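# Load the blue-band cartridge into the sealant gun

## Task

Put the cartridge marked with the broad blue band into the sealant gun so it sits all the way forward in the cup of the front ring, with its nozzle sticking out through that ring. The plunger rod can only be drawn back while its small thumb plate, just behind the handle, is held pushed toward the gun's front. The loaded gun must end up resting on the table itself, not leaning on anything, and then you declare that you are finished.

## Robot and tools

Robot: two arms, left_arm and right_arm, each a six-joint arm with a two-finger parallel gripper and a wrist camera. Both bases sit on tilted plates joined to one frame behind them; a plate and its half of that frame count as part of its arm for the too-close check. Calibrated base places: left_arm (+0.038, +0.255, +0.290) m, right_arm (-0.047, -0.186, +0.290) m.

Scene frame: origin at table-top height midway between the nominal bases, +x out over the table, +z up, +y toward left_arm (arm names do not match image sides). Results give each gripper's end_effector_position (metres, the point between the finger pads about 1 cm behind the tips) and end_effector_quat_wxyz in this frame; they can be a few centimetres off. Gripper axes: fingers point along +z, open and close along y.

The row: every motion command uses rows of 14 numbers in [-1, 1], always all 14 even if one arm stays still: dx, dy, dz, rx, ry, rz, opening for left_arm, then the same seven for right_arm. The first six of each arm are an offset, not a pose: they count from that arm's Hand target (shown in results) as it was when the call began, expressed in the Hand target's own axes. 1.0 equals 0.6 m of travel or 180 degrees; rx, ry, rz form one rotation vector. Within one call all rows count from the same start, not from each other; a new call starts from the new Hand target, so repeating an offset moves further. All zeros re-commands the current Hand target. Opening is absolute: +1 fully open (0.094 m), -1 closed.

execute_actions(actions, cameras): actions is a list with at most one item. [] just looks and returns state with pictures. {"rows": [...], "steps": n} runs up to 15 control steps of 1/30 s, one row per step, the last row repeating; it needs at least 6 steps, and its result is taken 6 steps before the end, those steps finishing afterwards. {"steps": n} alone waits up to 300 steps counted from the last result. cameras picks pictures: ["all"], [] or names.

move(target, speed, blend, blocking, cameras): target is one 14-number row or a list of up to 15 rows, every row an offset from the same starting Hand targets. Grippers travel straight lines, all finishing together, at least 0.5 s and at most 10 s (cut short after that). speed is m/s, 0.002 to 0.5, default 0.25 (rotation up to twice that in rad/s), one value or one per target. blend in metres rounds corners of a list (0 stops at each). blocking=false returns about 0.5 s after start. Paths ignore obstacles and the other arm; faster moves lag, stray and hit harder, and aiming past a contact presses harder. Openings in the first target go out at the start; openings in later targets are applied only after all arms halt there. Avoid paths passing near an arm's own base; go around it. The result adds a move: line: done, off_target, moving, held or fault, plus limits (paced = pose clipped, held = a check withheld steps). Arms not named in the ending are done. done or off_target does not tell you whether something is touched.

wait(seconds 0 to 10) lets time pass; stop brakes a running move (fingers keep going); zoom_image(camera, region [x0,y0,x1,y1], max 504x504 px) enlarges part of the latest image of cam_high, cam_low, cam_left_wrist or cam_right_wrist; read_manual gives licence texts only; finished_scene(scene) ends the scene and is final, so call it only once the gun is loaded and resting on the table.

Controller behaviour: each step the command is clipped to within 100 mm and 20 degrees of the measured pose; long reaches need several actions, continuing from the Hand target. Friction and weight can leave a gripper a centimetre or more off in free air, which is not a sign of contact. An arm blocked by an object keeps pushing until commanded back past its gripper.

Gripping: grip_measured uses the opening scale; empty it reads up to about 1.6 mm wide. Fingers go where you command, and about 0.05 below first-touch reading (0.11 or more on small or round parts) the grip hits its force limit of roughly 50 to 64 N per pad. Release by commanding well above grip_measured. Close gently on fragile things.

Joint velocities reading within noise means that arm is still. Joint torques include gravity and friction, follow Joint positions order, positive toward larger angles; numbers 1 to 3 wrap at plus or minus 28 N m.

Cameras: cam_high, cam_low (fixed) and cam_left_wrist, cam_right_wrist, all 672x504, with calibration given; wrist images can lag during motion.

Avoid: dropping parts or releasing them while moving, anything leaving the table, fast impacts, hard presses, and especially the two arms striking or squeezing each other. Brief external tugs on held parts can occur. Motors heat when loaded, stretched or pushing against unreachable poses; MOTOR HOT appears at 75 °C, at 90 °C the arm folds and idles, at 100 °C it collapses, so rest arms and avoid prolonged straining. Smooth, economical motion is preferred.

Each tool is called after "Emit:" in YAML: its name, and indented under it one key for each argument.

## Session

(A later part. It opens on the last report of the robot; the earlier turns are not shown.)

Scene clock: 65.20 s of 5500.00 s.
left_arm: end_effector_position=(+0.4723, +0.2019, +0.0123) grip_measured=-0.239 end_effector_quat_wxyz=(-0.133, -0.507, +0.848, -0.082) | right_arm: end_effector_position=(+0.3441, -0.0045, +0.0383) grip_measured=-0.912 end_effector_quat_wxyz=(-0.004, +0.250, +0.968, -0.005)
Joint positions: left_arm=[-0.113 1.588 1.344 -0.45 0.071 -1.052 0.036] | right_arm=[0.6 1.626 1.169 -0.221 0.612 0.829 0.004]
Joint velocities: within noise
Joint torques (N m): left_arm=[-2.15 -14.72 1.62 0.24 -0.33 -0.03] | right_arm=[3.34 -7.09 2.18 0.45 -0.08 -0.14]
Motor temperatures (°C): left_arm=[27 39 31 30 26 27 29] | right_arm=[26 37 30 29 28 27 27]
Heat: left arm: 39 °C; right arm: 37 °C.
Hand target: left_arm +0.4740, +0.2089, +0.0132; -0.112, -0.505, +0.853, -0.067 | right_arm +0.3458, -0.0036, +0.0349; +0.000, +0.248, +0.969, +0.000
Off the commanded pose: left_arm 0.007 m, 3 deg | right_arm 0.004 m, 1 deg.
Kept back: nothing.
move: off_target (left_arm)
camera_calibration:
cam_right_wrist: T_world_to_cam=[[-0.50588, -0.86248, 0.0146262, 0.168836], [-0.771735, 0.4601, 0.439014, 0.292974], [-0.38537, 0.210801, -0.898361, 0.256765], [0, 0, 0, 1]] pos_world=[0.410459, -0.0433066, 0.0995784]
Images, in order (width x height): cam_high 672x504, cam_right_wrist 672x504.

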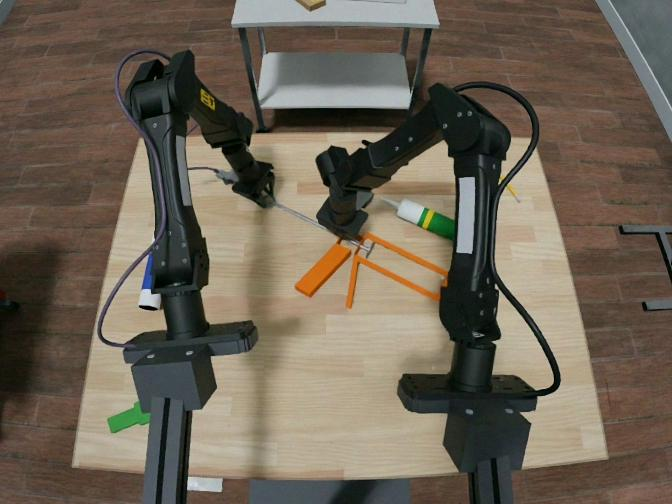

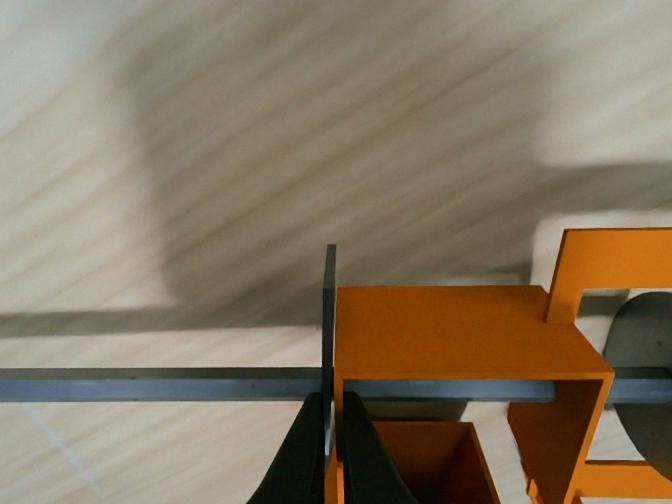

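Emit:
move:
  target: [-0.09,0,-0.0238,0,0,0,-0.6, 0,0,0,0,0,0,-1]
  speed: 0.07
  cameras: ["cam_right_wrist","cam_high"]

Scene clock: 66.57 s of 5500.00 s.
left_arm: end_effector_position=(+0.4960, +0.2443, +0.0175) grip_measured=-0.239 end_effector_quat_wxyz=(-0.122, -0.509, +0.848, -0.084) | right_arm: end_effector_position=(+0.3527, +0.0091, +0.0397) grip_measured=-0.912 end_effector_quat_wxyz=(+0.003, +0.256, +0.966, +0.029)
Joint positions: left_arm=[0.002 1.596 1.452 -0.537 0.154 -0.98 0.036] | right_arm=[0.606 1.626 1.169 -0.166 0.567 0.814 0.004]
Joint velocities: within noise
Joint torques (N m): left_arm=[0.47 -12.38 6.67 0.02 -0.03 0.13] | right_arm=[2.99 -7.16 2.26 0.06 0.27 -0.11]
Motor temperatures (°C): left_arm=[27 39 31 30 26 27 29] | right_arm=[26 37 30 29 28 27 27]
Heat: left arm: 39 °C; right arm: 37 °C.
Hand target: left_arm +0.5009, +0.2578, +0.0129; -0.112, -0.505, +0.853, -0.067 | right_arm +0.3458, -0.0035, +0.0350; +0.000, +0.248, +0.969, +0.000
Off the commanded pose: left_arm 0.015 m, 2 deg | right_arm 0.015 m, 3 deg.
Kept back: nothing.
move: off_target (left_arm, right_arm)
camera_calibration:
cam_right_wrist: T_world_to_cam=[[-0.516384, -0.854681, -0.0535592, 0.191267], [-0.779275, 0.443051, 0.443212, 0.29542], [-0.355076, 0.270605, -0.894815, 0.247139], [0, 0, 0, 1]] pos_world=[0.416734, -0.0342911, 0.100454]
Images, in order (width x height): cam_high 672x504, cam_right_wrist 672x504.

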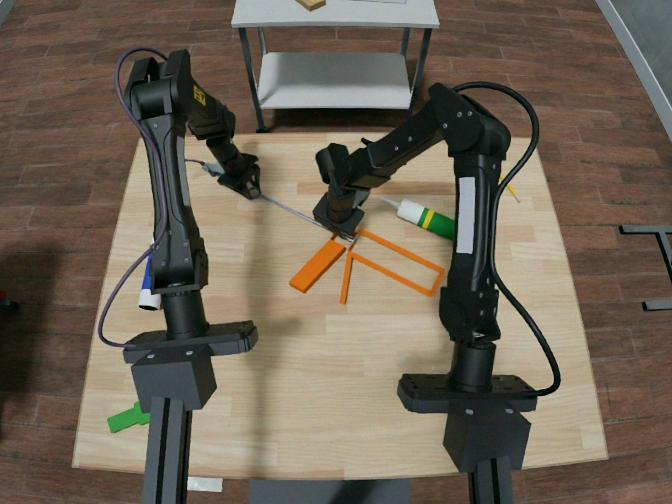

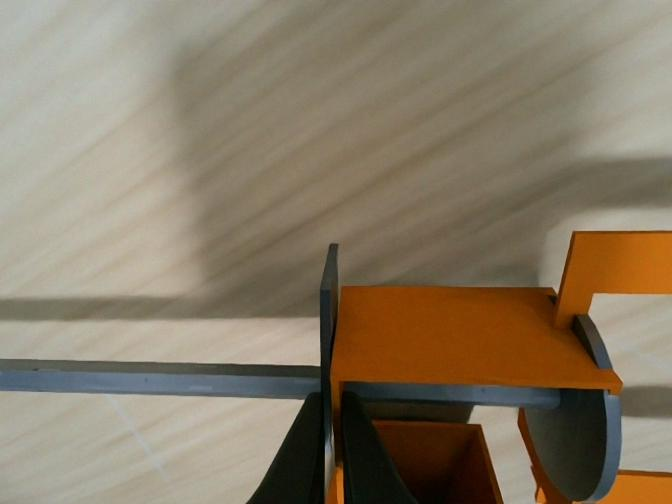

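Emit:
move:
  target:
    - [-0.01,0,0,0,0,0,-0.6, 0,0,0,0,0,0,-1]
    - [-0.01,0,0,0,0,0,0.3, 0,0,0,0,0,0,-1]
    - [0,0,-0.2,0,0,0,0.3, 0,0,0,0,0,0,-1]
  speed: 0.15
  cameras: ["cam_left_wrist","cam_high"]

Scene clock: 69.47 s of 5500.00 s.
left_arm: end_effector_position=(+0.5087, +0.2844, +0.1140) grip_measured=+0.298 end_effector_quat_wxyz=(-0.121, -0.508, +0.851, -0.055) | right_arm: end_effector_position=(+0.3530, +0.0061, +0.0385) grip_measured=-0.913 end_effector_quat_wxyz=(+0.003, +0.262, +0.965, +0.025)
Joint positions: left_arm=[0.076 1.386 1.55 -0.873 0.157 -0.932 0.061] | right_arm=[0.6 1.626 1.169 -0.167 0.57 0.825 0.004]
Joint velocities: within noise
Joint torques (N m): left_arm=[0.14 -17.1 5.96 -0.08 0.3 0.06] | right_arm=[3.37 -7.17 2.26 0.01 0.26 -0.11]
Motor temperatures (°C): left_arm=[27 40 31 30 26 27 29] | right_arm=[26 37 30 29 28 27 27]
Heat: left arm: 40 °C; right arm: 37 °C.
Hand target: left_arm +0.5158, +0.2851, +0.1289; -0.112, -0.505, +0.853, -0.067 | right_arm +0.3458, -0.0036, +0.0349; +0.000, +0.248, +0.969, +0.000
Off the commanded pose: left_arm 0.016 m, 2 deg | right_arm 0.013 m, 3 deg.
Kept back: nothing.
move: off_target (left_arm, right_arm); target 2's new opening was sent with left_arm's hand 0.017 m and 3 deg from that target
camera_calibration:
cam_left_wrist: T_world_to_cam=[[0.872402, -0.48849, -0.0170765, -0.302074], [-0.362893, -0.670709, 0.646883, 0.339946], [-0.32745, -0.558145, -0.762398, 0.499181], [0, 0, 0, 1]] pos_world=[0.550351, 0.35906, 0.155511]
Images, in order (width x height): cam_high 672x504, cam_left_wrist 672x504.

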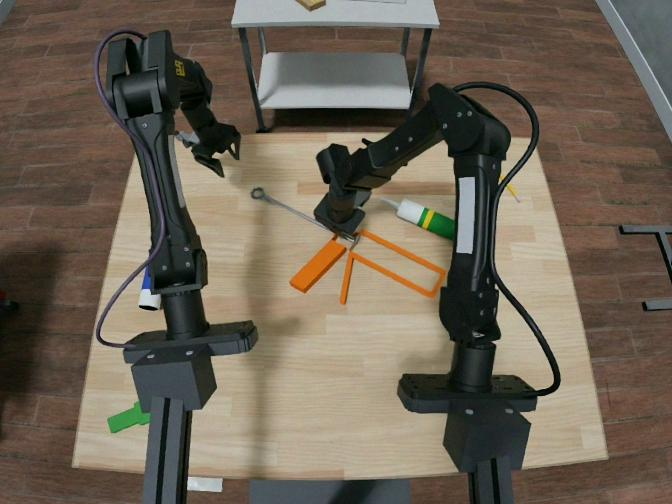

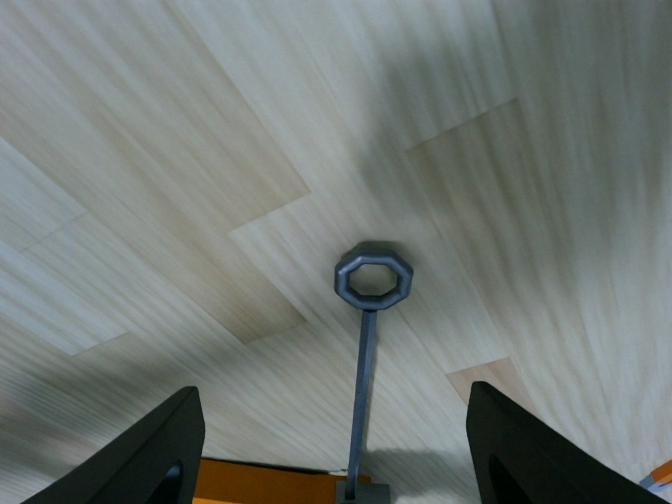

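Emit:
move:
  target:
    - [0,0,0,0,0,0,0.3, 0,0,0,0,0,0,-0.6]
    - [0,0,0,0,0,0,0.6, 0,0,-0.15,0,0,0,-0.6]
    - [-0.0237,0.3653,-0.1297,-0.0448,-0.075,0.338,1, -0.128,-0.1503,-0.358,0,0,0,0.5]
  speed: 0.2

Scene clock: 77.50 s of 5500.00 s.
left_arm: end_effector_position=(+0.3384, +0.4216, +0.1988) grip_measured=+0.998 end_effector_quat_wxyz=(-0.011, -0.007, +1.000, +0.002) | right_arm: end_effector_position=(+0.3593, -0.1124, +0.2359) grip_measured=+0.499 end_effector_quat_wxyz=(-0.018, +0.232, +0.973, -0.007)
Joint positions: left_arm=[1.03 0.872 0.849 -0.753 0.731 0.729 0.094] | right_arm=[0.754 1.01 1.259 -1.038 0.713 0.941 0.07]
Joint velocities: within noise
Joint torques (N m): left_arm=[1.85 -6.53 3.1 0.3 0.23 0.06] | right_arm=[2.3 -7.68 6.42 -0.14 0.17 0.05]
Motor temperatures (°C): left_arm=[27 43 31 29 26 26 29] | right_arm=[26 39 30 29 28 27 27]
Heat: left arm: 43 °C; right arm: 39 °C.
Hand target: left_arm +0.3401, +0.4203, +0.2003; +0.000, +0.000, +1.000, +0.000 | right_arm +0.3698, -0.1196, +0.2498; +0.000, +0.248, +0.969, +0.000
Off the commanded pose: left_arm 0.003 m, 1 deg | right_arm 0.019 m, 3 deg.
Kept back: nothing.
move: off_target (right_arm); target 2's new opening was sent with left_arm's hand 0.017 m and 2 deg from that target; target 3's new opening was sent with right_arm's hand 0.019 m and 3 deg from that target
camera_calibration:
cam_left_wrist: T_world_to_cam=[[-0.00212723, -0.999989, 0.00408832, 0.422382], [-0.896262, 0.0037198, 0.44351, 0.251941], [-0.443521, -0.00272075, -0.89626, 0.416362], [0, 0, 0, 1]] pos_world=[0.411368, 0.422573, 0.259703]
cam_right_wrist: T_world_to_cam=[[-0.472543, -0.880928, 0.0258765, 0.0639278], [-0.775612, 0.429634, 0.462429, 0.260075], [-0.418484, 0.198448, -0.886279, 0.470601], [0, 0, 0, 1]] pos_world=[0.428865, -0.148811, 0.295163]

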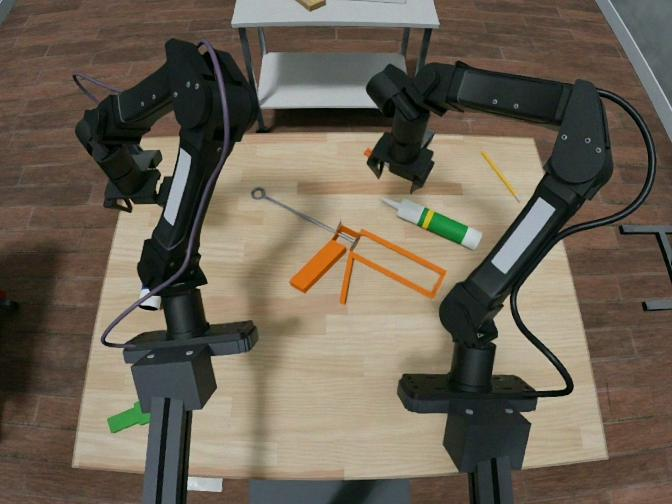

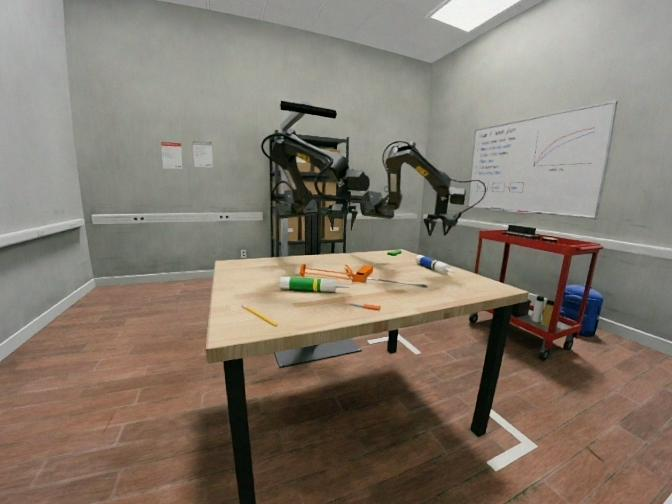

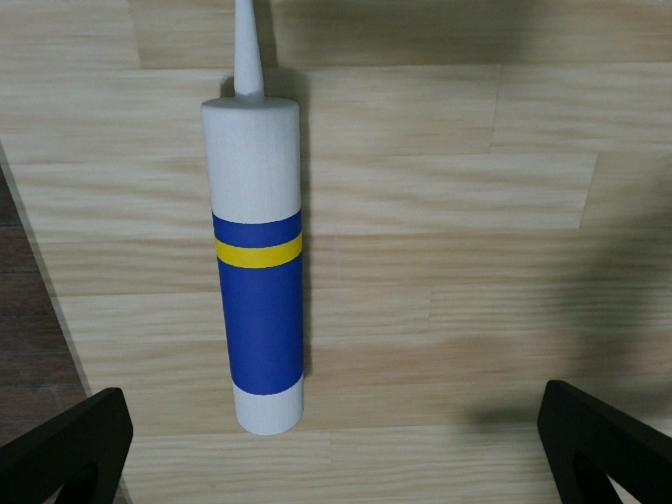

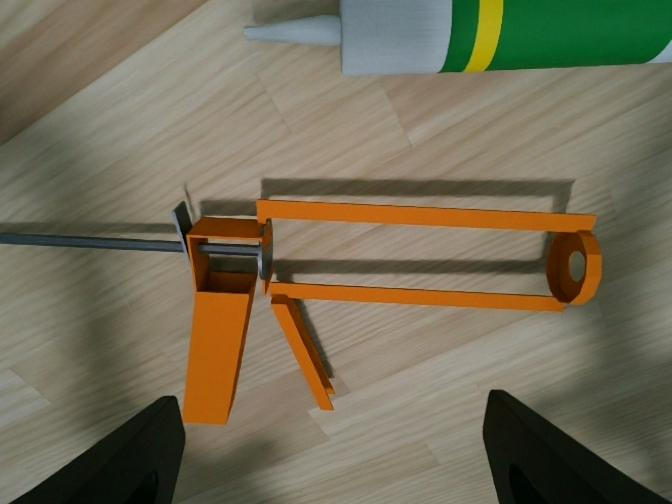

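Emit:
zoom_image:
  camera: "cam_right_wrist"
  region: [480, 180, 640, 340]

Emit:
zoom_image:
  camera: "cam_right_wrist"
  region: [160, 170, 340, 320]

Emit:
zoom_image:
  camera: "cam_low"
  region: [270, 230, 440, 310]

Scaled by 3.150 from the camera's 672x504 image, which has a finer 960x720 frame.

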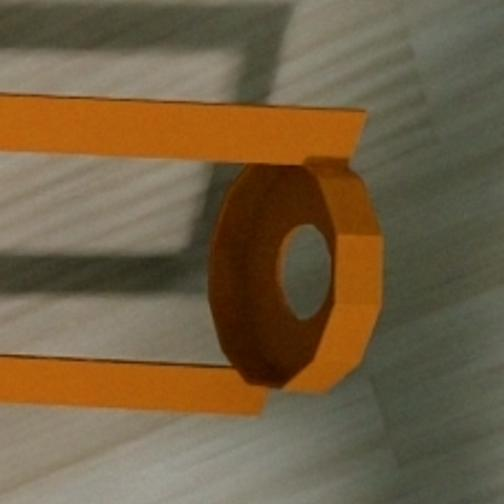

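Scaled by 2.800 from the camera's 672x504 image, which has a finer 960x720 frame.

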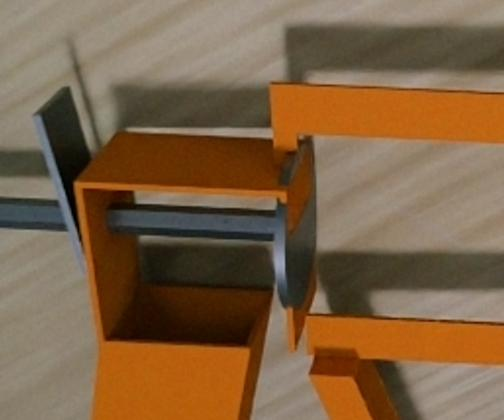

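Scaled by 2.965 from the camera's 672x504 image, which has a finer 960x720 frame.

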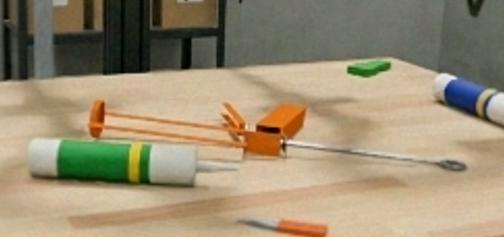

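Emit:
move:
  target: [0.1033,0.0833,0.1667,0,0,0.0071,1, 0,0,0,0,0,0,0.5]
  speed: 0.15
  cameras: ["cam_left_wrist","cam_low"]

Scene clock: 83.80 s of 5500.00 s.
left_arm: end_effector_position=(+0.2825, +0.4709, +0.1058) grip_measured=+0.998 end_effector_quat_wxyz=(+0.002, +0.014, +1.000, +0.003) | right_arm: end_effector_position=(+0.3593, -0.1124, +0.2359) grip_measured=+0.499 end_effector_quat_wxyz=(-0.018, +0.232, +0.973, -0.007)
Joint positions: left_arm=[0.999 1.25 0.653 -0.132 0.723 0.723 0.094] | right_arm=[0.754 1.01 1.259 -1.038 0.713 0.941 0.07]
Joint velocities: within noise
Joint torques (N m): left_arm=[2.18 -4.68 1.26 0.46 -0.09 -0.07] | right_arm=[2.32 -7.66 6.43 -0.13 0.18 0.05]
Motor temperatures (°C): left_arm=[27 40 31 29 26 26 29] | right_arm=[26 40 31 29 28 27 27]
Heat: left arm: 40 °C; right arm: 40 °C.
Hand target: left_arm +0.2780, +0.4703, +0.1003; +0.000, +0.011, +1.000, +0.000 | right_arm +0.3698, -0.1196, +0.2498; +0.000, +0.248, +0.969, +0.000
Off the commanded pose: left_arm 0.007 m, 1 deg | right_arm 0.019 m, 3 deg.
Kept back: nothing.
move: off_target (right_arm)
camera_calibration:
cam_left_wrist: T_world_to_cam=[[-0.0430738, -0.999071, 0.00129989, 0.483407], [-0.906308, 0.0396219, 0.420757, 0.231246], [-0.420418, 0.0169455, -0.907173, 0.293761], [0, 0, 0, 1]] pos_world=[0.353904, 0.468818, 0.168566]
Images, in order (width x height): cam_low 672x504, cam_left_wrist 672x504.

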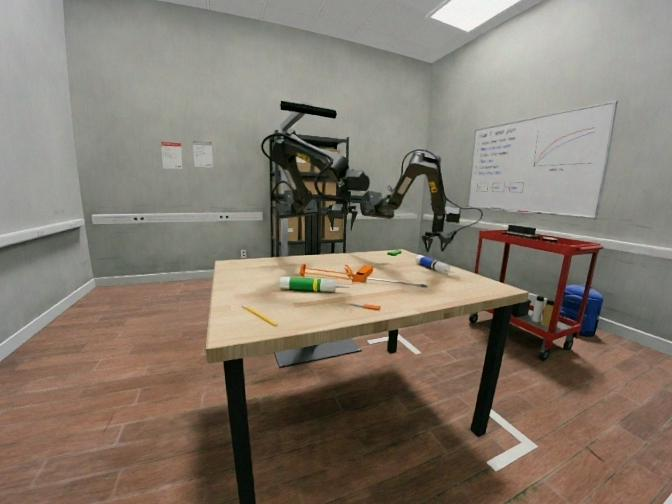

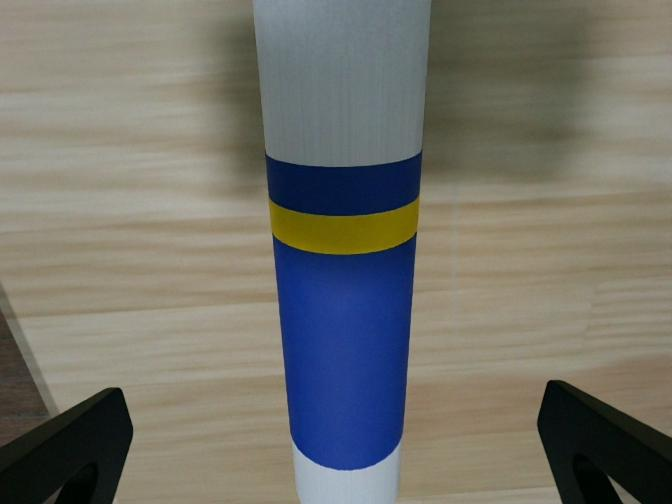

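Emit:
move:
  target: [0.0067,-0.005,0.0917,0,0,-0.006,1, 0,0,0,0,0,0,0.5]
  speed: 0.1
  cameras: ["cam_left_wrist","cam_low"]

Emit:
zoom_image:
  camera: "cam_low"
  region: [380, 200, 500, 300]

Scene clock: 85.83 s of 5500.00 s.
left_arm: end_effector_position=(+0.2779, +0.4680, +0.0512) grip_measured=+0.998 end_effector_quat_wxyz=(+0.002, +0.006, +1.000, +0.002) | right_arm: end_effector_position=(+0.3593, -0.1124, +0.2359) grip_measured=+0.499 end_effector_quat_wxyz=(-0.018, +0.232, +0.973, -0.007)
Joint positions: left_arm=[0.859 1.444 0.638 0.144 0.617 0.596 0.094] | right_arm=[0.754 1.01 1.259 -1.038 0.713 0.941 0.07]
Joint velocities: within noise
Joint torques (N m): left_arm=[2.5 -5.3 0.58 0.49 -0.11 -0.07] | right_arm=[2.32 -7.66 6.43 -0.13 0.17 0.06]
Motor temperatures (°C): left_arm=[27 39 31 29 26 26 29] | right_arm=[26 40 31 29 28 27 27]
Heat: left arm: 39 °C; right arm: 40 °C.
Hand target: left_arm +0.2738, +0.4673, +0.0453; -0.001, +0.002, +1.000, +0.000 | right_arm +0.3698, -0.1196, +0.2498; +0.000, +0.248, +0.969, +0.000
Off the commanded pose: left_arm 0.007 m, 1 deg | right_arm 0.019 m, 3 deg.
Kept back: nothing.
move: off_target (right_arm)
camera_calibration:
cam_left_wrist: T_world_to_cam=[[-0.0283831, -0.99959, 0.00368948, 0.476354], [-0.906562, 0.0272962, 0.421189, 0.255936], [-0.421117, 0.0086099, -0.906966, 0.246386], [0, 0, 0, 1]] pos_world=[0.349299, 0.467051, 0.113909]
Images, in order (width x height): cam_low 672x504, cam_left_wrist 672x504.

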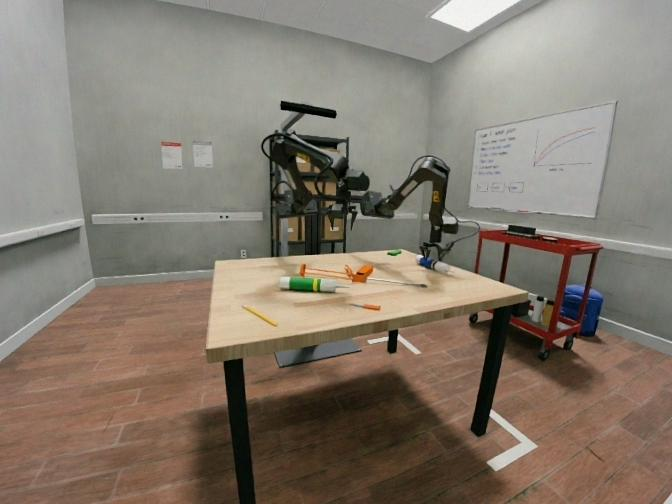

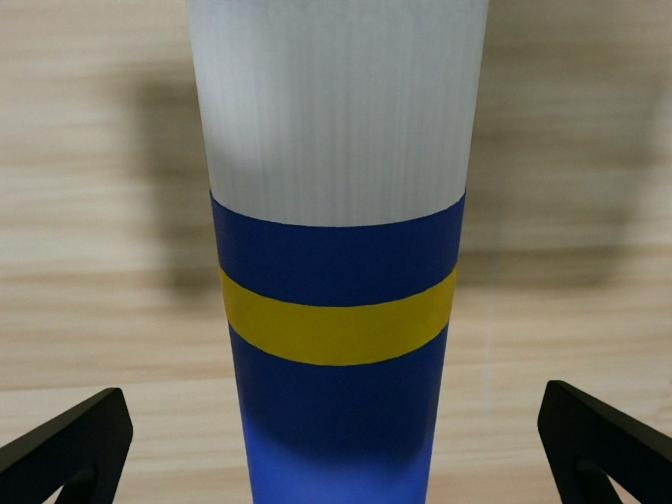

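Scaled by 4.200 from the camera's 672x504 image, which has a finer 960x720 frame.

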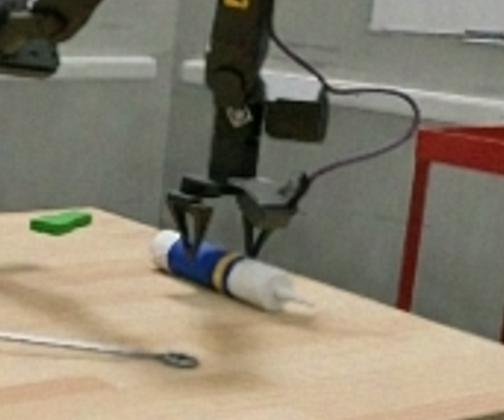

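Emit:
move:
  target: [0,0,0.0242,0,0,0,1, 0,0,0,0,0,0,0.5]
  speed: 0.06
  cameras: ["cam_left_wrist"]

Emit:
move:
  target:
    - [0,0,0,0,0,0,0.25, 0,0,0,0,0,0,0.5]
    - [0,0,0,0,0,0,0.1, 0,0,0,0,0,0,0.5]
  speed: 0.06
  cameras: ["cam_left_wrist"]

Scene clock: 87.23 s of 5500.00 s.
left_arm: end_effector_position=(+0.2763, +0.4671, +0.0369) grip_measured=+0.998 end_effector_quat_wxyz=(+0.001, +0.006, +1.000, +0.002) | right_arm: end_effector_position=(+0.3593, -0.1124, +0.2359) grip_measured=+0.499 end_effector_quat_wxyz=(-0.018, +0.232, +0.973, -0.007)
Joint positions: left_arm=[0.828 1.5 0.646 0.204 0.593 0.574 0.094] | right_arm=[0.754 1.01 1.259 -1.038 0.713 0.941 0.07]
Joint velocities: within noise
Joint torques (N m): left_arm=[2.56 -5.35 0.85 0.49 -0.07 -0.08] | right_arm=[2.33 -7.66 6.43 -0.13 0.17 0.06]
Motor temperatures (°C): left_arm=[27 38 31 29 26 26 29] | right_arm=[26 41 31 29 28 27 26]
Heat: left arm: 38 °C; right arm: 41 °C.
Hand target: left_arm +0.2738, +0.4674, +0.0308; -0.001, +0.002, +1.000, +0.000 | right_arm +0.3698, -0.1196, +0.2498; +0.000, +0.248, +0.969, +0.000
Off the commanded pose: left_arm 0.007 m, 1 deg | right_arm 0.019 m, 3 deg.
Kept back: nothing.
move: off_target (right_arm)
camera_calibration:
cam_left_wrist: T_world_to_cam=[[-0.0282193, -0.99959, 0.00494157, 0.475413], [-0.905736, 0.0276606, 0.422938, 0.260045], [-0.422901, 0.00745928, -0.906145, 0.23379], [0, 0, 0, 1]] pos_world=[0.347818, 0.466281, 0.0995157]
Images, in order (width x height): cam_left_wrist 672x504.

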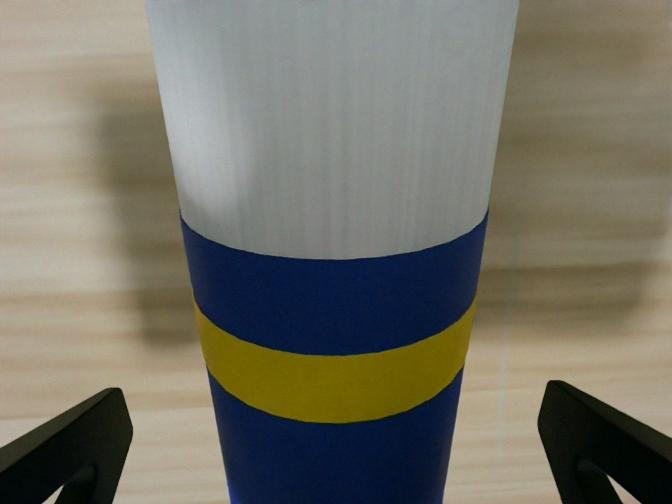

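Scene clock: 89.13 s of 5500.00 s.
left_arm: end_effector_position=(+0.2765, +0.4674, +0.0369) grip_measured=+0.102 end_effector_quat_wxyz=(+0.001, +0.001, +1.000, +0.002) | right_arm: end_effector_position=(+0.3593, -0.1124, +0.2359) grip_measured=+0.499 end_effector_quat_wxyz=(-0.018, +0.232, +0.973, -0.007)
Joint positions: left_arm=[0.828 1.5 0.646 0.205 0.591 0.562 0.052] | right_arm=[0.754 1.01 1.259 -1.038 0.713 0.941 0.07]
Joint velocities: within noise
Joint torques (N m): left_arm=[2.56 -5.37 0.85 0.47 -0.09 -0.07] | right_arm=[2.32 -7.68 6.43 -0.13 0.17 0.05]
Motor temperatures (°C): left_arm=[27 38 31 29 26 26 29] | right_arm=[26 41 31 29 28 27 26]
Heat: left arm: 38 °C; right arm: 41 °C.
Hand target: left_arm +0.2738, +0.4673, +0.0307; +0.000, +0.002, +1.000, +0.000 | right_arm +0.3698, -0.1196, +0.2498; +0.000, +0.248, +0.969, +0.000
Off the commanded pose: left_arm 0.007 m, 0 deg | right_arm 0.019 m, 3 deg.
Kept back: nothing.
move: off_target (right_arm)
camera_calibration:
cam_left_wrist: T_world_to_cam=[[-0.0169979, -0.99985, 0.00330301, 0.47278], [-0.906138, 0.016801, 0.422649, 0.265431], [-0.422641, 0.00419118, -0.906287, 0.23528], [0, 0, 0, 1]] pos_world=[0.347993, 0.467264, 0.0994855]
Images, in order (width x height): cam_left_wrist 672x504.

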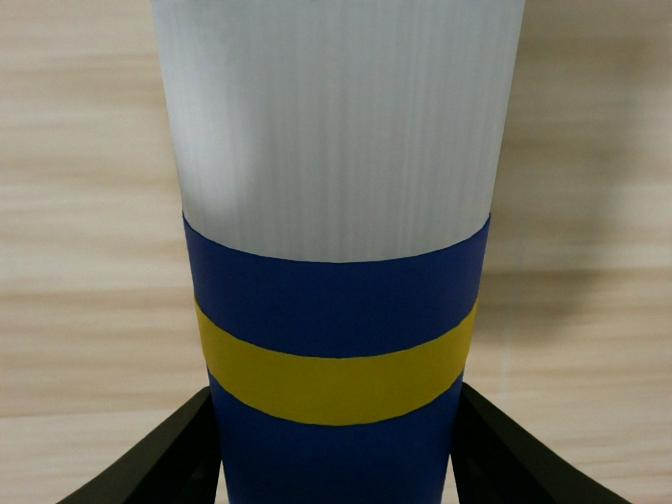

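Emit:
move:
  target: [0,0,0,0,0,0,-0.05, 0,0,0,0,0,0,0.5]
  speed: 0.06
  cameras: ["cam_left_wrist"]

Scene clock: 90.07 s of 5500.00 s.
left_arm: end_effector_position=(+0.2765, +0.4674, +0.0369) grip_measured=+0.019 end_effector_quat_wxyz=(+0.001, +0.002, +1.000, +0.002) | right_arm: end_effector_position=(+0.3593, -0.1124, +0.2359) grip_measured=+0.499 end_effector_quat_wxyz=(-0.018, +0.232, +0.973, -0.007)
Joint positions: left_arm=[0.828 1.5 0.646 0.205 0.591 0.565 0.048] | right_arm=[0.754 1.01 1.259 -1.038 0.713 0.941 0.07]
Joint velocities: within noise
Joint torques (N m): left_arm=[2.58 -5.35 0.85 0.47 -0.09 -0.07] | right_arm=[2.32 -7.69 6.43 -0.13 0.17 0.05]
Motor temperatures (°C): left_arm=[27 37 31 29 26 26 29] | right_arm=[26 41 31 29 28 27 26]
Heat: left arm: 37 °C; right arm: 41 °C.
Hand target: left_arm +0.2738, +0.4673, +0.0307; +0.000, +0.002, +1.000, +0.000 | right_arm +0.3698, -0.1196, +0.2498; +0.000, +0.248, +0.969, +0.000
Off the commanded pose: left_arm 0.007 m, 0 deg | right_arm 0.019 m, 3 deg.
Kept back: nothing.
move: off_target (right_arm)
camera_calibration:
cam_left_wrist: T_world_to_cam=[[-0.0200652, -0.999793, 0.00329743, 0.473602], [-0.906076, 0.0195784, 0.422663, 0.264116], [-0.42264, 0.00549311, -0.906281, 0.234671], [0, 0, 0, 1]] pos_world=[0.347993, 0.467044, 0.0994845]
Images, in order (width x height): cam_left_wrist 672x504.

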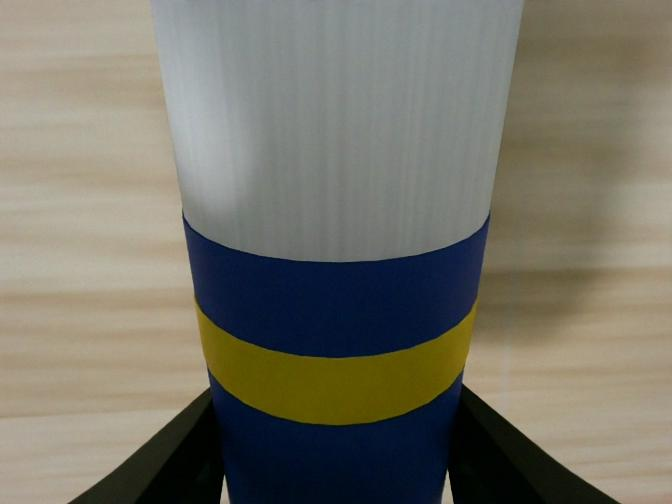

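Emit:
move:
  target:
    - [0,0,-0.2,0,0,0,-0.2, 0.1488,-0.5325,0.1263,-0.1093,0.1087,0.493,0.5]
    - [-0.1433,-0.445,-0.2167,0,0,0.33,-0.2, 0.1488,-0.5325,0.1263,-0.1093,0.1087,0.493,0.5]
    - [-0.04,-0.9017,-0.1817,0,0,0.6556,-0.2, 0.1488,-0.5325,0.1263,-0.1093,0.1087,0.493,0.5]
  speed: [0.3,0.25,0.25]
  blend: [0.0,0.05,0]

Scene clock: 100.83 s of 5500.00 s.
left_arm: end_effector_position=(+0.3031, -0.0613, +0.1291) grip_measured=+0.019 end_effector_quat_wxyz=(-0.011, +0.846, +0.533, +0.004) | right_arm: end_effector_position=(+0.1382, -0.3517, +0.1689) grip_measured=+0.499 end_effector_quat_wxyz=(-0.118, +0.831, +0.510, +0.185)
Joint positions: left_arm=[-1.199 1.945 1.269 -0.536 -1.001 1.038 0.048] | right_arm=[-1.455 1.702 0.835 -1.224 -1.18 -0.001 0.07]
Joint velocities: within noise
Joint torques (N m): left_arm=[-11.59 -5.64 3.77 0.1 -0.11 0.07] | right_arm=[-6.84 -2.02 2.37 -1.02 -0.12 -0.14]
Motor temperatures (°C): left_arm=[28 36 31 29 26 26 29] | right_arm=[26 39 31 29 28 27 26]
Heat: left arm: 36 °C; right arm: 39 °C.
Hand target: left_arm +0.2961, -0.0738, +0.1399; +0.000, +0.858, +0.514, -0.001 | right_arm +0.1380, -0.3569, +0.1738; -0.110, +0.841, +0.495, +0.187
Off the commanded pose: left_arm 0.018 m, 3 deg | right_arm 0.007 m, 2 deg.
Kept back: nothing.
move: off_target (left_arm)
camera_calibration:
cam_left_wrist: T_world_to_cam=[[-0.895061, 0.445378, 0.0224308, 0.296584], [0.408599, 0.798921, 0.441329, -0.0935183], [0.178638, 0.404182, -0.897065, 0.173387], [0, 0, 0, 1]] pos_world=[0.272699, -0.127458, 0.190159]
cam_right_wrist: T_world_to_cam=[[-0.882375, 0.470043, 0.0217471, 0.282739], [0.310478, 0.546863, 0.777525, 0.0602865], [0.353578, 0.692821, -0.628476, 0.38978], [0, 0, 0, 1]] pos_world=[0.0929466, -0.435916, 0.191944]

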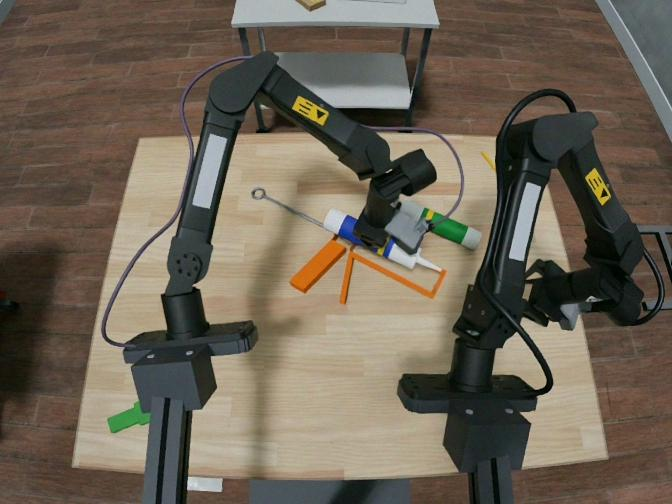

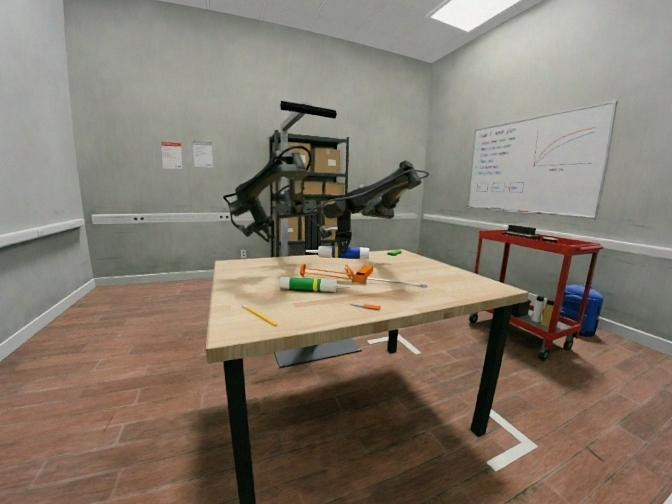

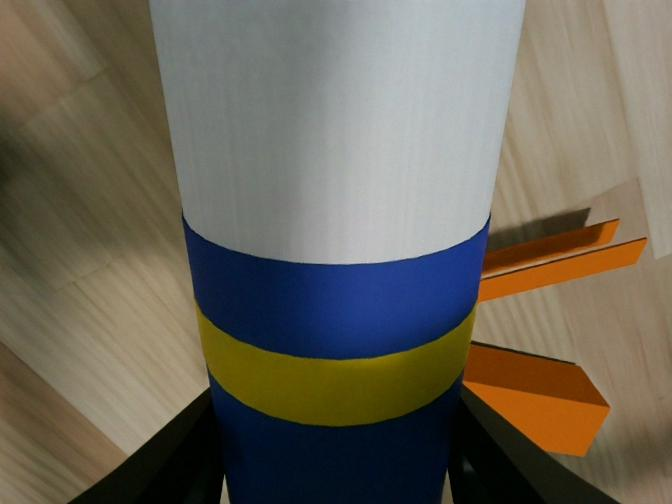

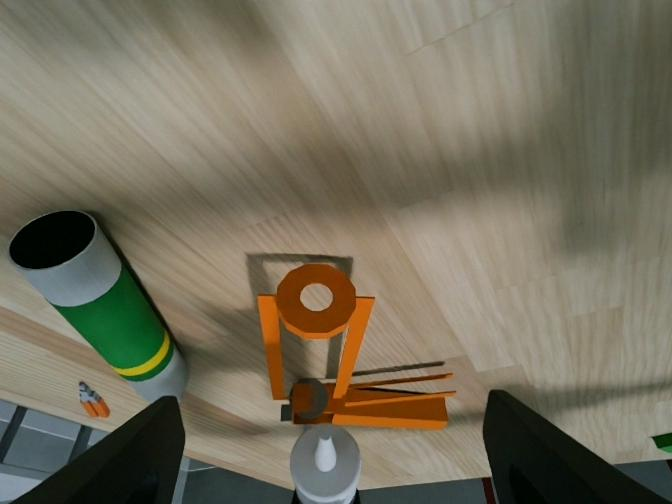

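Emit:
zoom_image:
  camera: "cam_right_wrist"
  region: [220, 240, 460, 504]

Emit:
zoom_image:
  camera: "cam_high"
  region: [240, 150, 500, 330]

Scaled by 1.909 from the camera's 672x504 image, which has a finer 960x720 frame.

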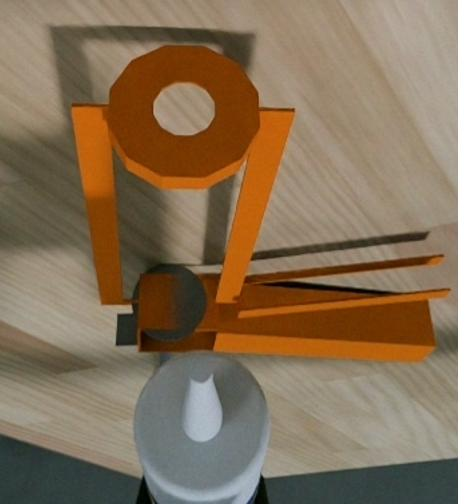

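Scaled by 1.938 from the camera's 672x504 image, which has a finer 960x720 frame.

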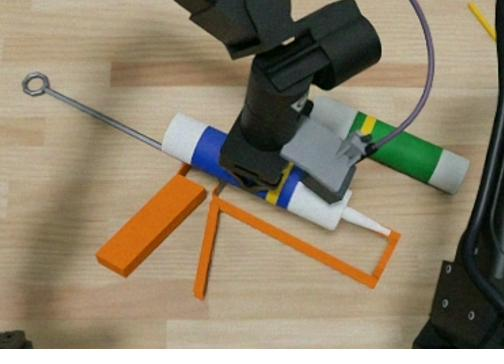

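Emit:
zoom_image:
  camera: "cam_low"
  region: [290, 220, 440, 310]

Scaled by 3.360 from the camera's 672x504 image, which has a finer 960x720 frame.

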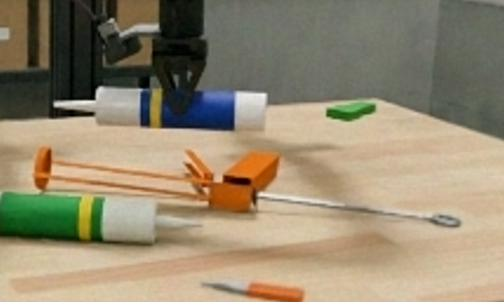

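Emit:
move:
  target: [0.0012,0.0275,0.0965,0,0.0667,0.0083,-0.2, 0,0,0,0,0,0,0.5]
  speed: 0.08

Emit:
zoom_image:
  camera: "cam_right_wrist"
  region: [220, 240, 460, 504]

Emit:
zoom_image:
  camera: "cam_low"
  region: [290, 220, 440, 310]

Scene clock: 106.80 s of 5500.00 s.
left_arm: end_effector_position=(+0.3109, -0.0843, +0.0830) grip_measured=+0.019 end_effector_quat_wxyz=(-0.044, +0.854, +0.514, +0.067) | right_arm: end_effector_position=(+0.1382, -0.3515, +0.1690) grip_measured=+0.499 end_effector_quat_wxyz=(-0.119, +0.831, +0.510, +0.185)
Joint positions: left_arm=[-1.143 2.184 1.489 -0.545 -1.112 1.079 0.048] | right_arm=[-1.455 1.702 0.835 -1.226 -1.18 -0.002 0.07]
Joint velocities: within noise
Joint torques (N m): left_arm=[-9.72 -6.22 3.3 -0.02 -0.55 0.03] | right_arm=[-6.86 -2.02 2.37 -1.01 -0.12 -0.15]
Motor temperatures (°C): left_arm=[30 34 31 29 26 26 29] | right_arm=[27 38 30 29 28 27 26]
Heat: left arm: 34 °C; right arm: 38 °C.
Hand target: left_arm +0.3110, -0.0808, +0.0819; -0.054, +0.860, +0.500, +0.089 | right_arm +0.1380, -0.3568, +0.1738; -0.110, +0.841, +0.495, +0.187
Off the commanded pose: left_arm 0.003 m, 3 deg | right_arm 0.007 m, 2 deg.
Kept back: nothing.
move: off_target (left_arm)
camera_calibration:
cam_left_wrist: T_world_to_cam=[[-0.876825, 0.480498, 0.0173015, 0.312549], [0.405354, 0.719389, 0.564064, -0.0738813], [0.258585, 0.501598, -0.82555, 0.117388], [0, 0, 0, 1]] pos_world=[0.273644, -0.155911, 0.133176]
cam_right_wrist: T_world_to_cam=[[-0.882429, 0.469945, 0.0217095, 0.282713], [0.310184, 0.546505, 0.777894, 0.0599481], [0.353703, 0.69317, -0.628021, 0.389716], [0, 0, 0, 1]] pos_world=[0.0930355, -0.435761, 0.191979]

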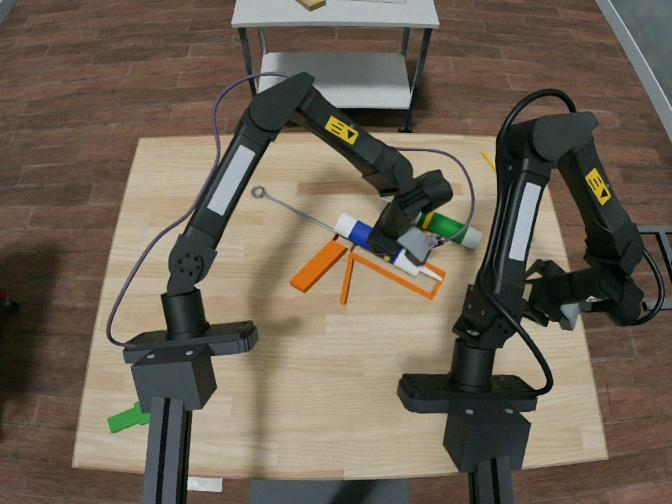

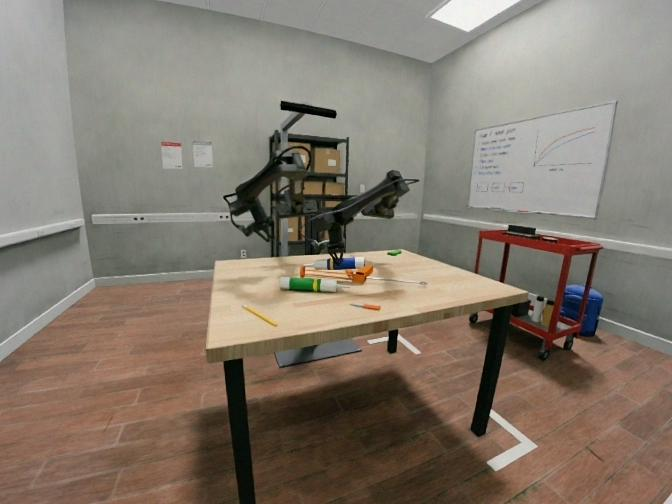

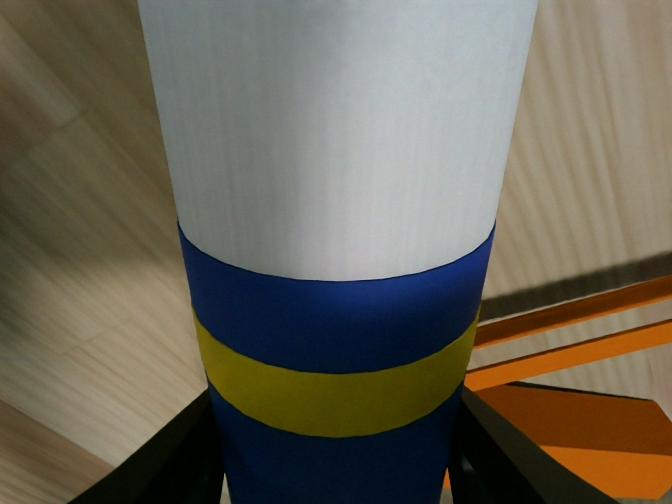

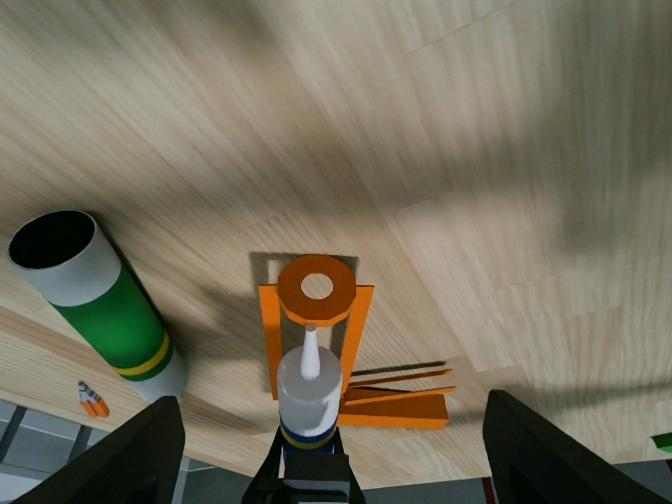

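Scaled by 1.909 from the camera's 672x504 image, which has a finer 960x720 frame.

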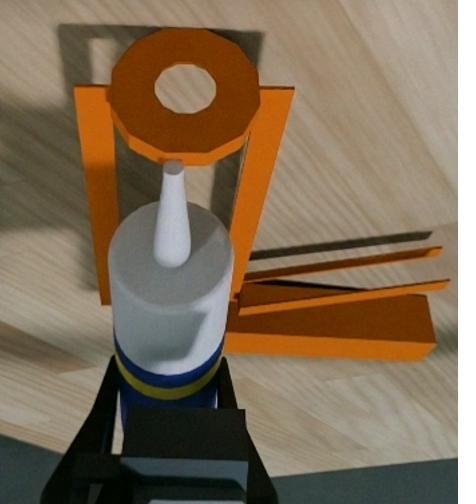

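Scaled by 3.360 from the camera's 672x504 image, which has a finer 960x720 frame.

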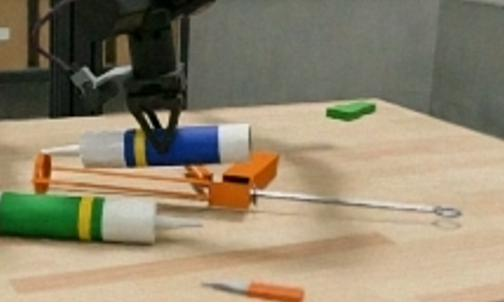

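Emit:
move:
  target: [0.0435,-0.0013,-0.0045,0,0,0,-0.2, 0,0,0,0,0,0,0.5]
  speed: 0.08

Emit:
zoom_image:
  camera: "cam_right_wrist"
  region: [220, 240, 460, 504]

Emit:
zoom_image:
  camera: "cam_low"
  region: [290, 220, 440, 310]

Scene clock: 108.67 s of 5500.00 s.
left_arm: end_effector_position=(+0.3100, -0.0622, +0.0803) grip_measured=+0.019 end_effector_quat_wxyz=(-0.061, +0.860, +0.501, +0.076) | right_arm: end_effector_position=(+0.1382, -0.3515, +0.1690) grip_measured=+0.499 end_effector_quat_wxyz=(-0.119, +0.831, +0.510, +0.185)
Joint positions: left_arm=[-1.122 2.144 1.423 -0.546 -1.125 1.093 0.048] | right_arm=[-1.455 1.702 0.835 -1.226 -1.18 -0.002 0.07]
Joint velocities: within noise
Joint torques (N m): left_arm=[-9.66 -11.19 1.39 0.11 -0.36 0.07] | right_arm=[-6.84 -2 2.39 -1.01 -0.12 -0.14]
Motor temperatures (°C): left_arm=[31 35 31 29 26 26 29] | right_arm=[27 38 30 29 28 27 26]
Heat: left arm: 35 °C; right arm: 38 °C.
Hand target: left_arm +0.3227, -0.0587, +0.0900; -0.054, +0.860, +0.500, +0.089 | right_arm +0.1380, -0.3568, +0.1738; -0.110, +0.841, +0.495, +0.187
Off the commanded pose: left_arm 0.016 m, 2 deg | right_arm 0.007 m, 2 deg.
Kept back: nothing.
move: off_target (left_arm)
camera_calibration:
cam_left_wrist: T_world_to_cam=[[-0.863314, 0.503086, 0.0399207, 0.296547], [0.426976, 0.685951, 0.589205, -0.0986604], [0.269037, 0.525714, -0.806997, 0.101066], [0, 0, 0, 1]] pos_world=[0.270948, -0.134644, 0.127853]
cam_right_wrist: T_world_to_cam=[[-0.882429, 0.469945, 0.0217095, 0.282713], [0.310184, 0.546505, 0.777894, 0.0599481], [0.353703, 0.69317, -0.628021, 0.389716], [0, 0, 0, 1]] pos_world=[0.0930355, -0.435761, 0.191979]

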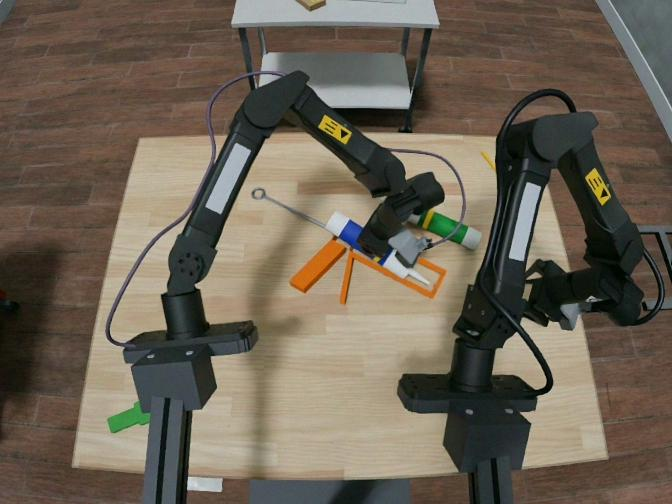

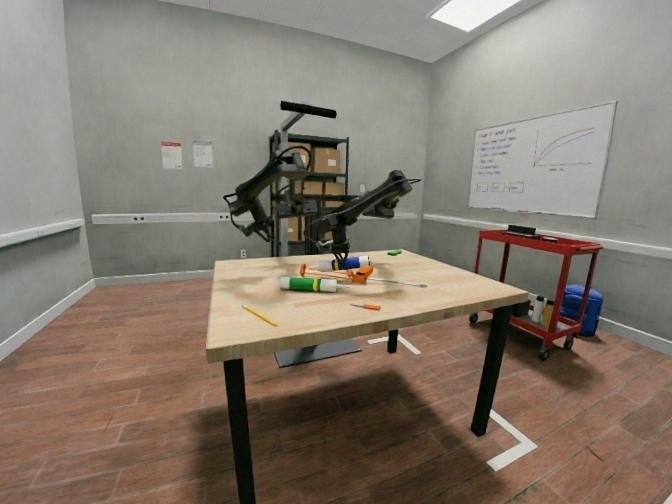

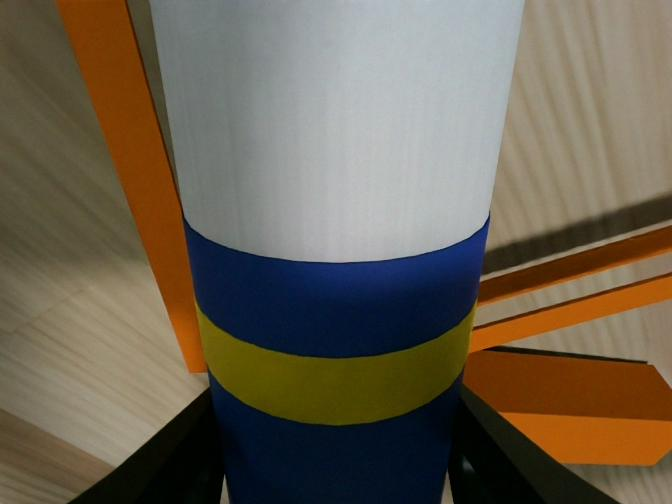

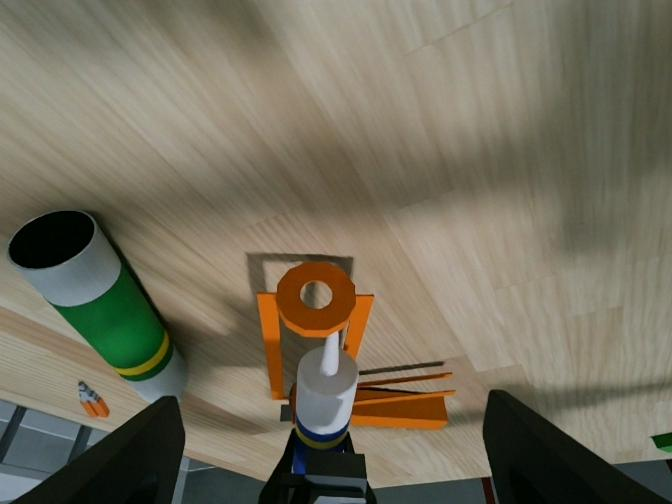

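Scaled by 1.909 from the camera's 672x504 image, which has a finer 960x720 frame.

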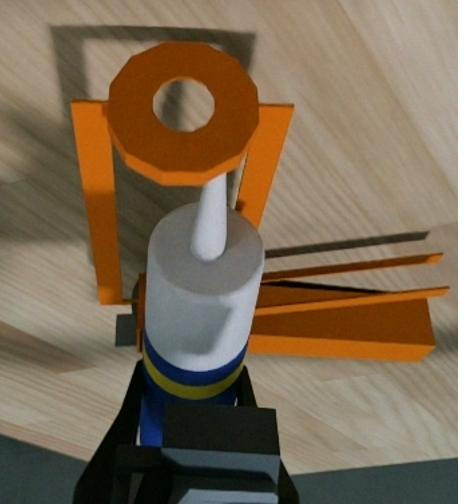

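Scaled by 3.360 from the camera's 672x504 image, which has a finer 960x720 frame.

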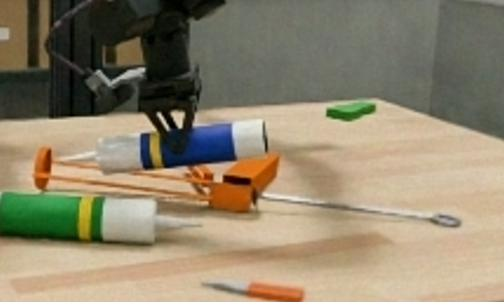

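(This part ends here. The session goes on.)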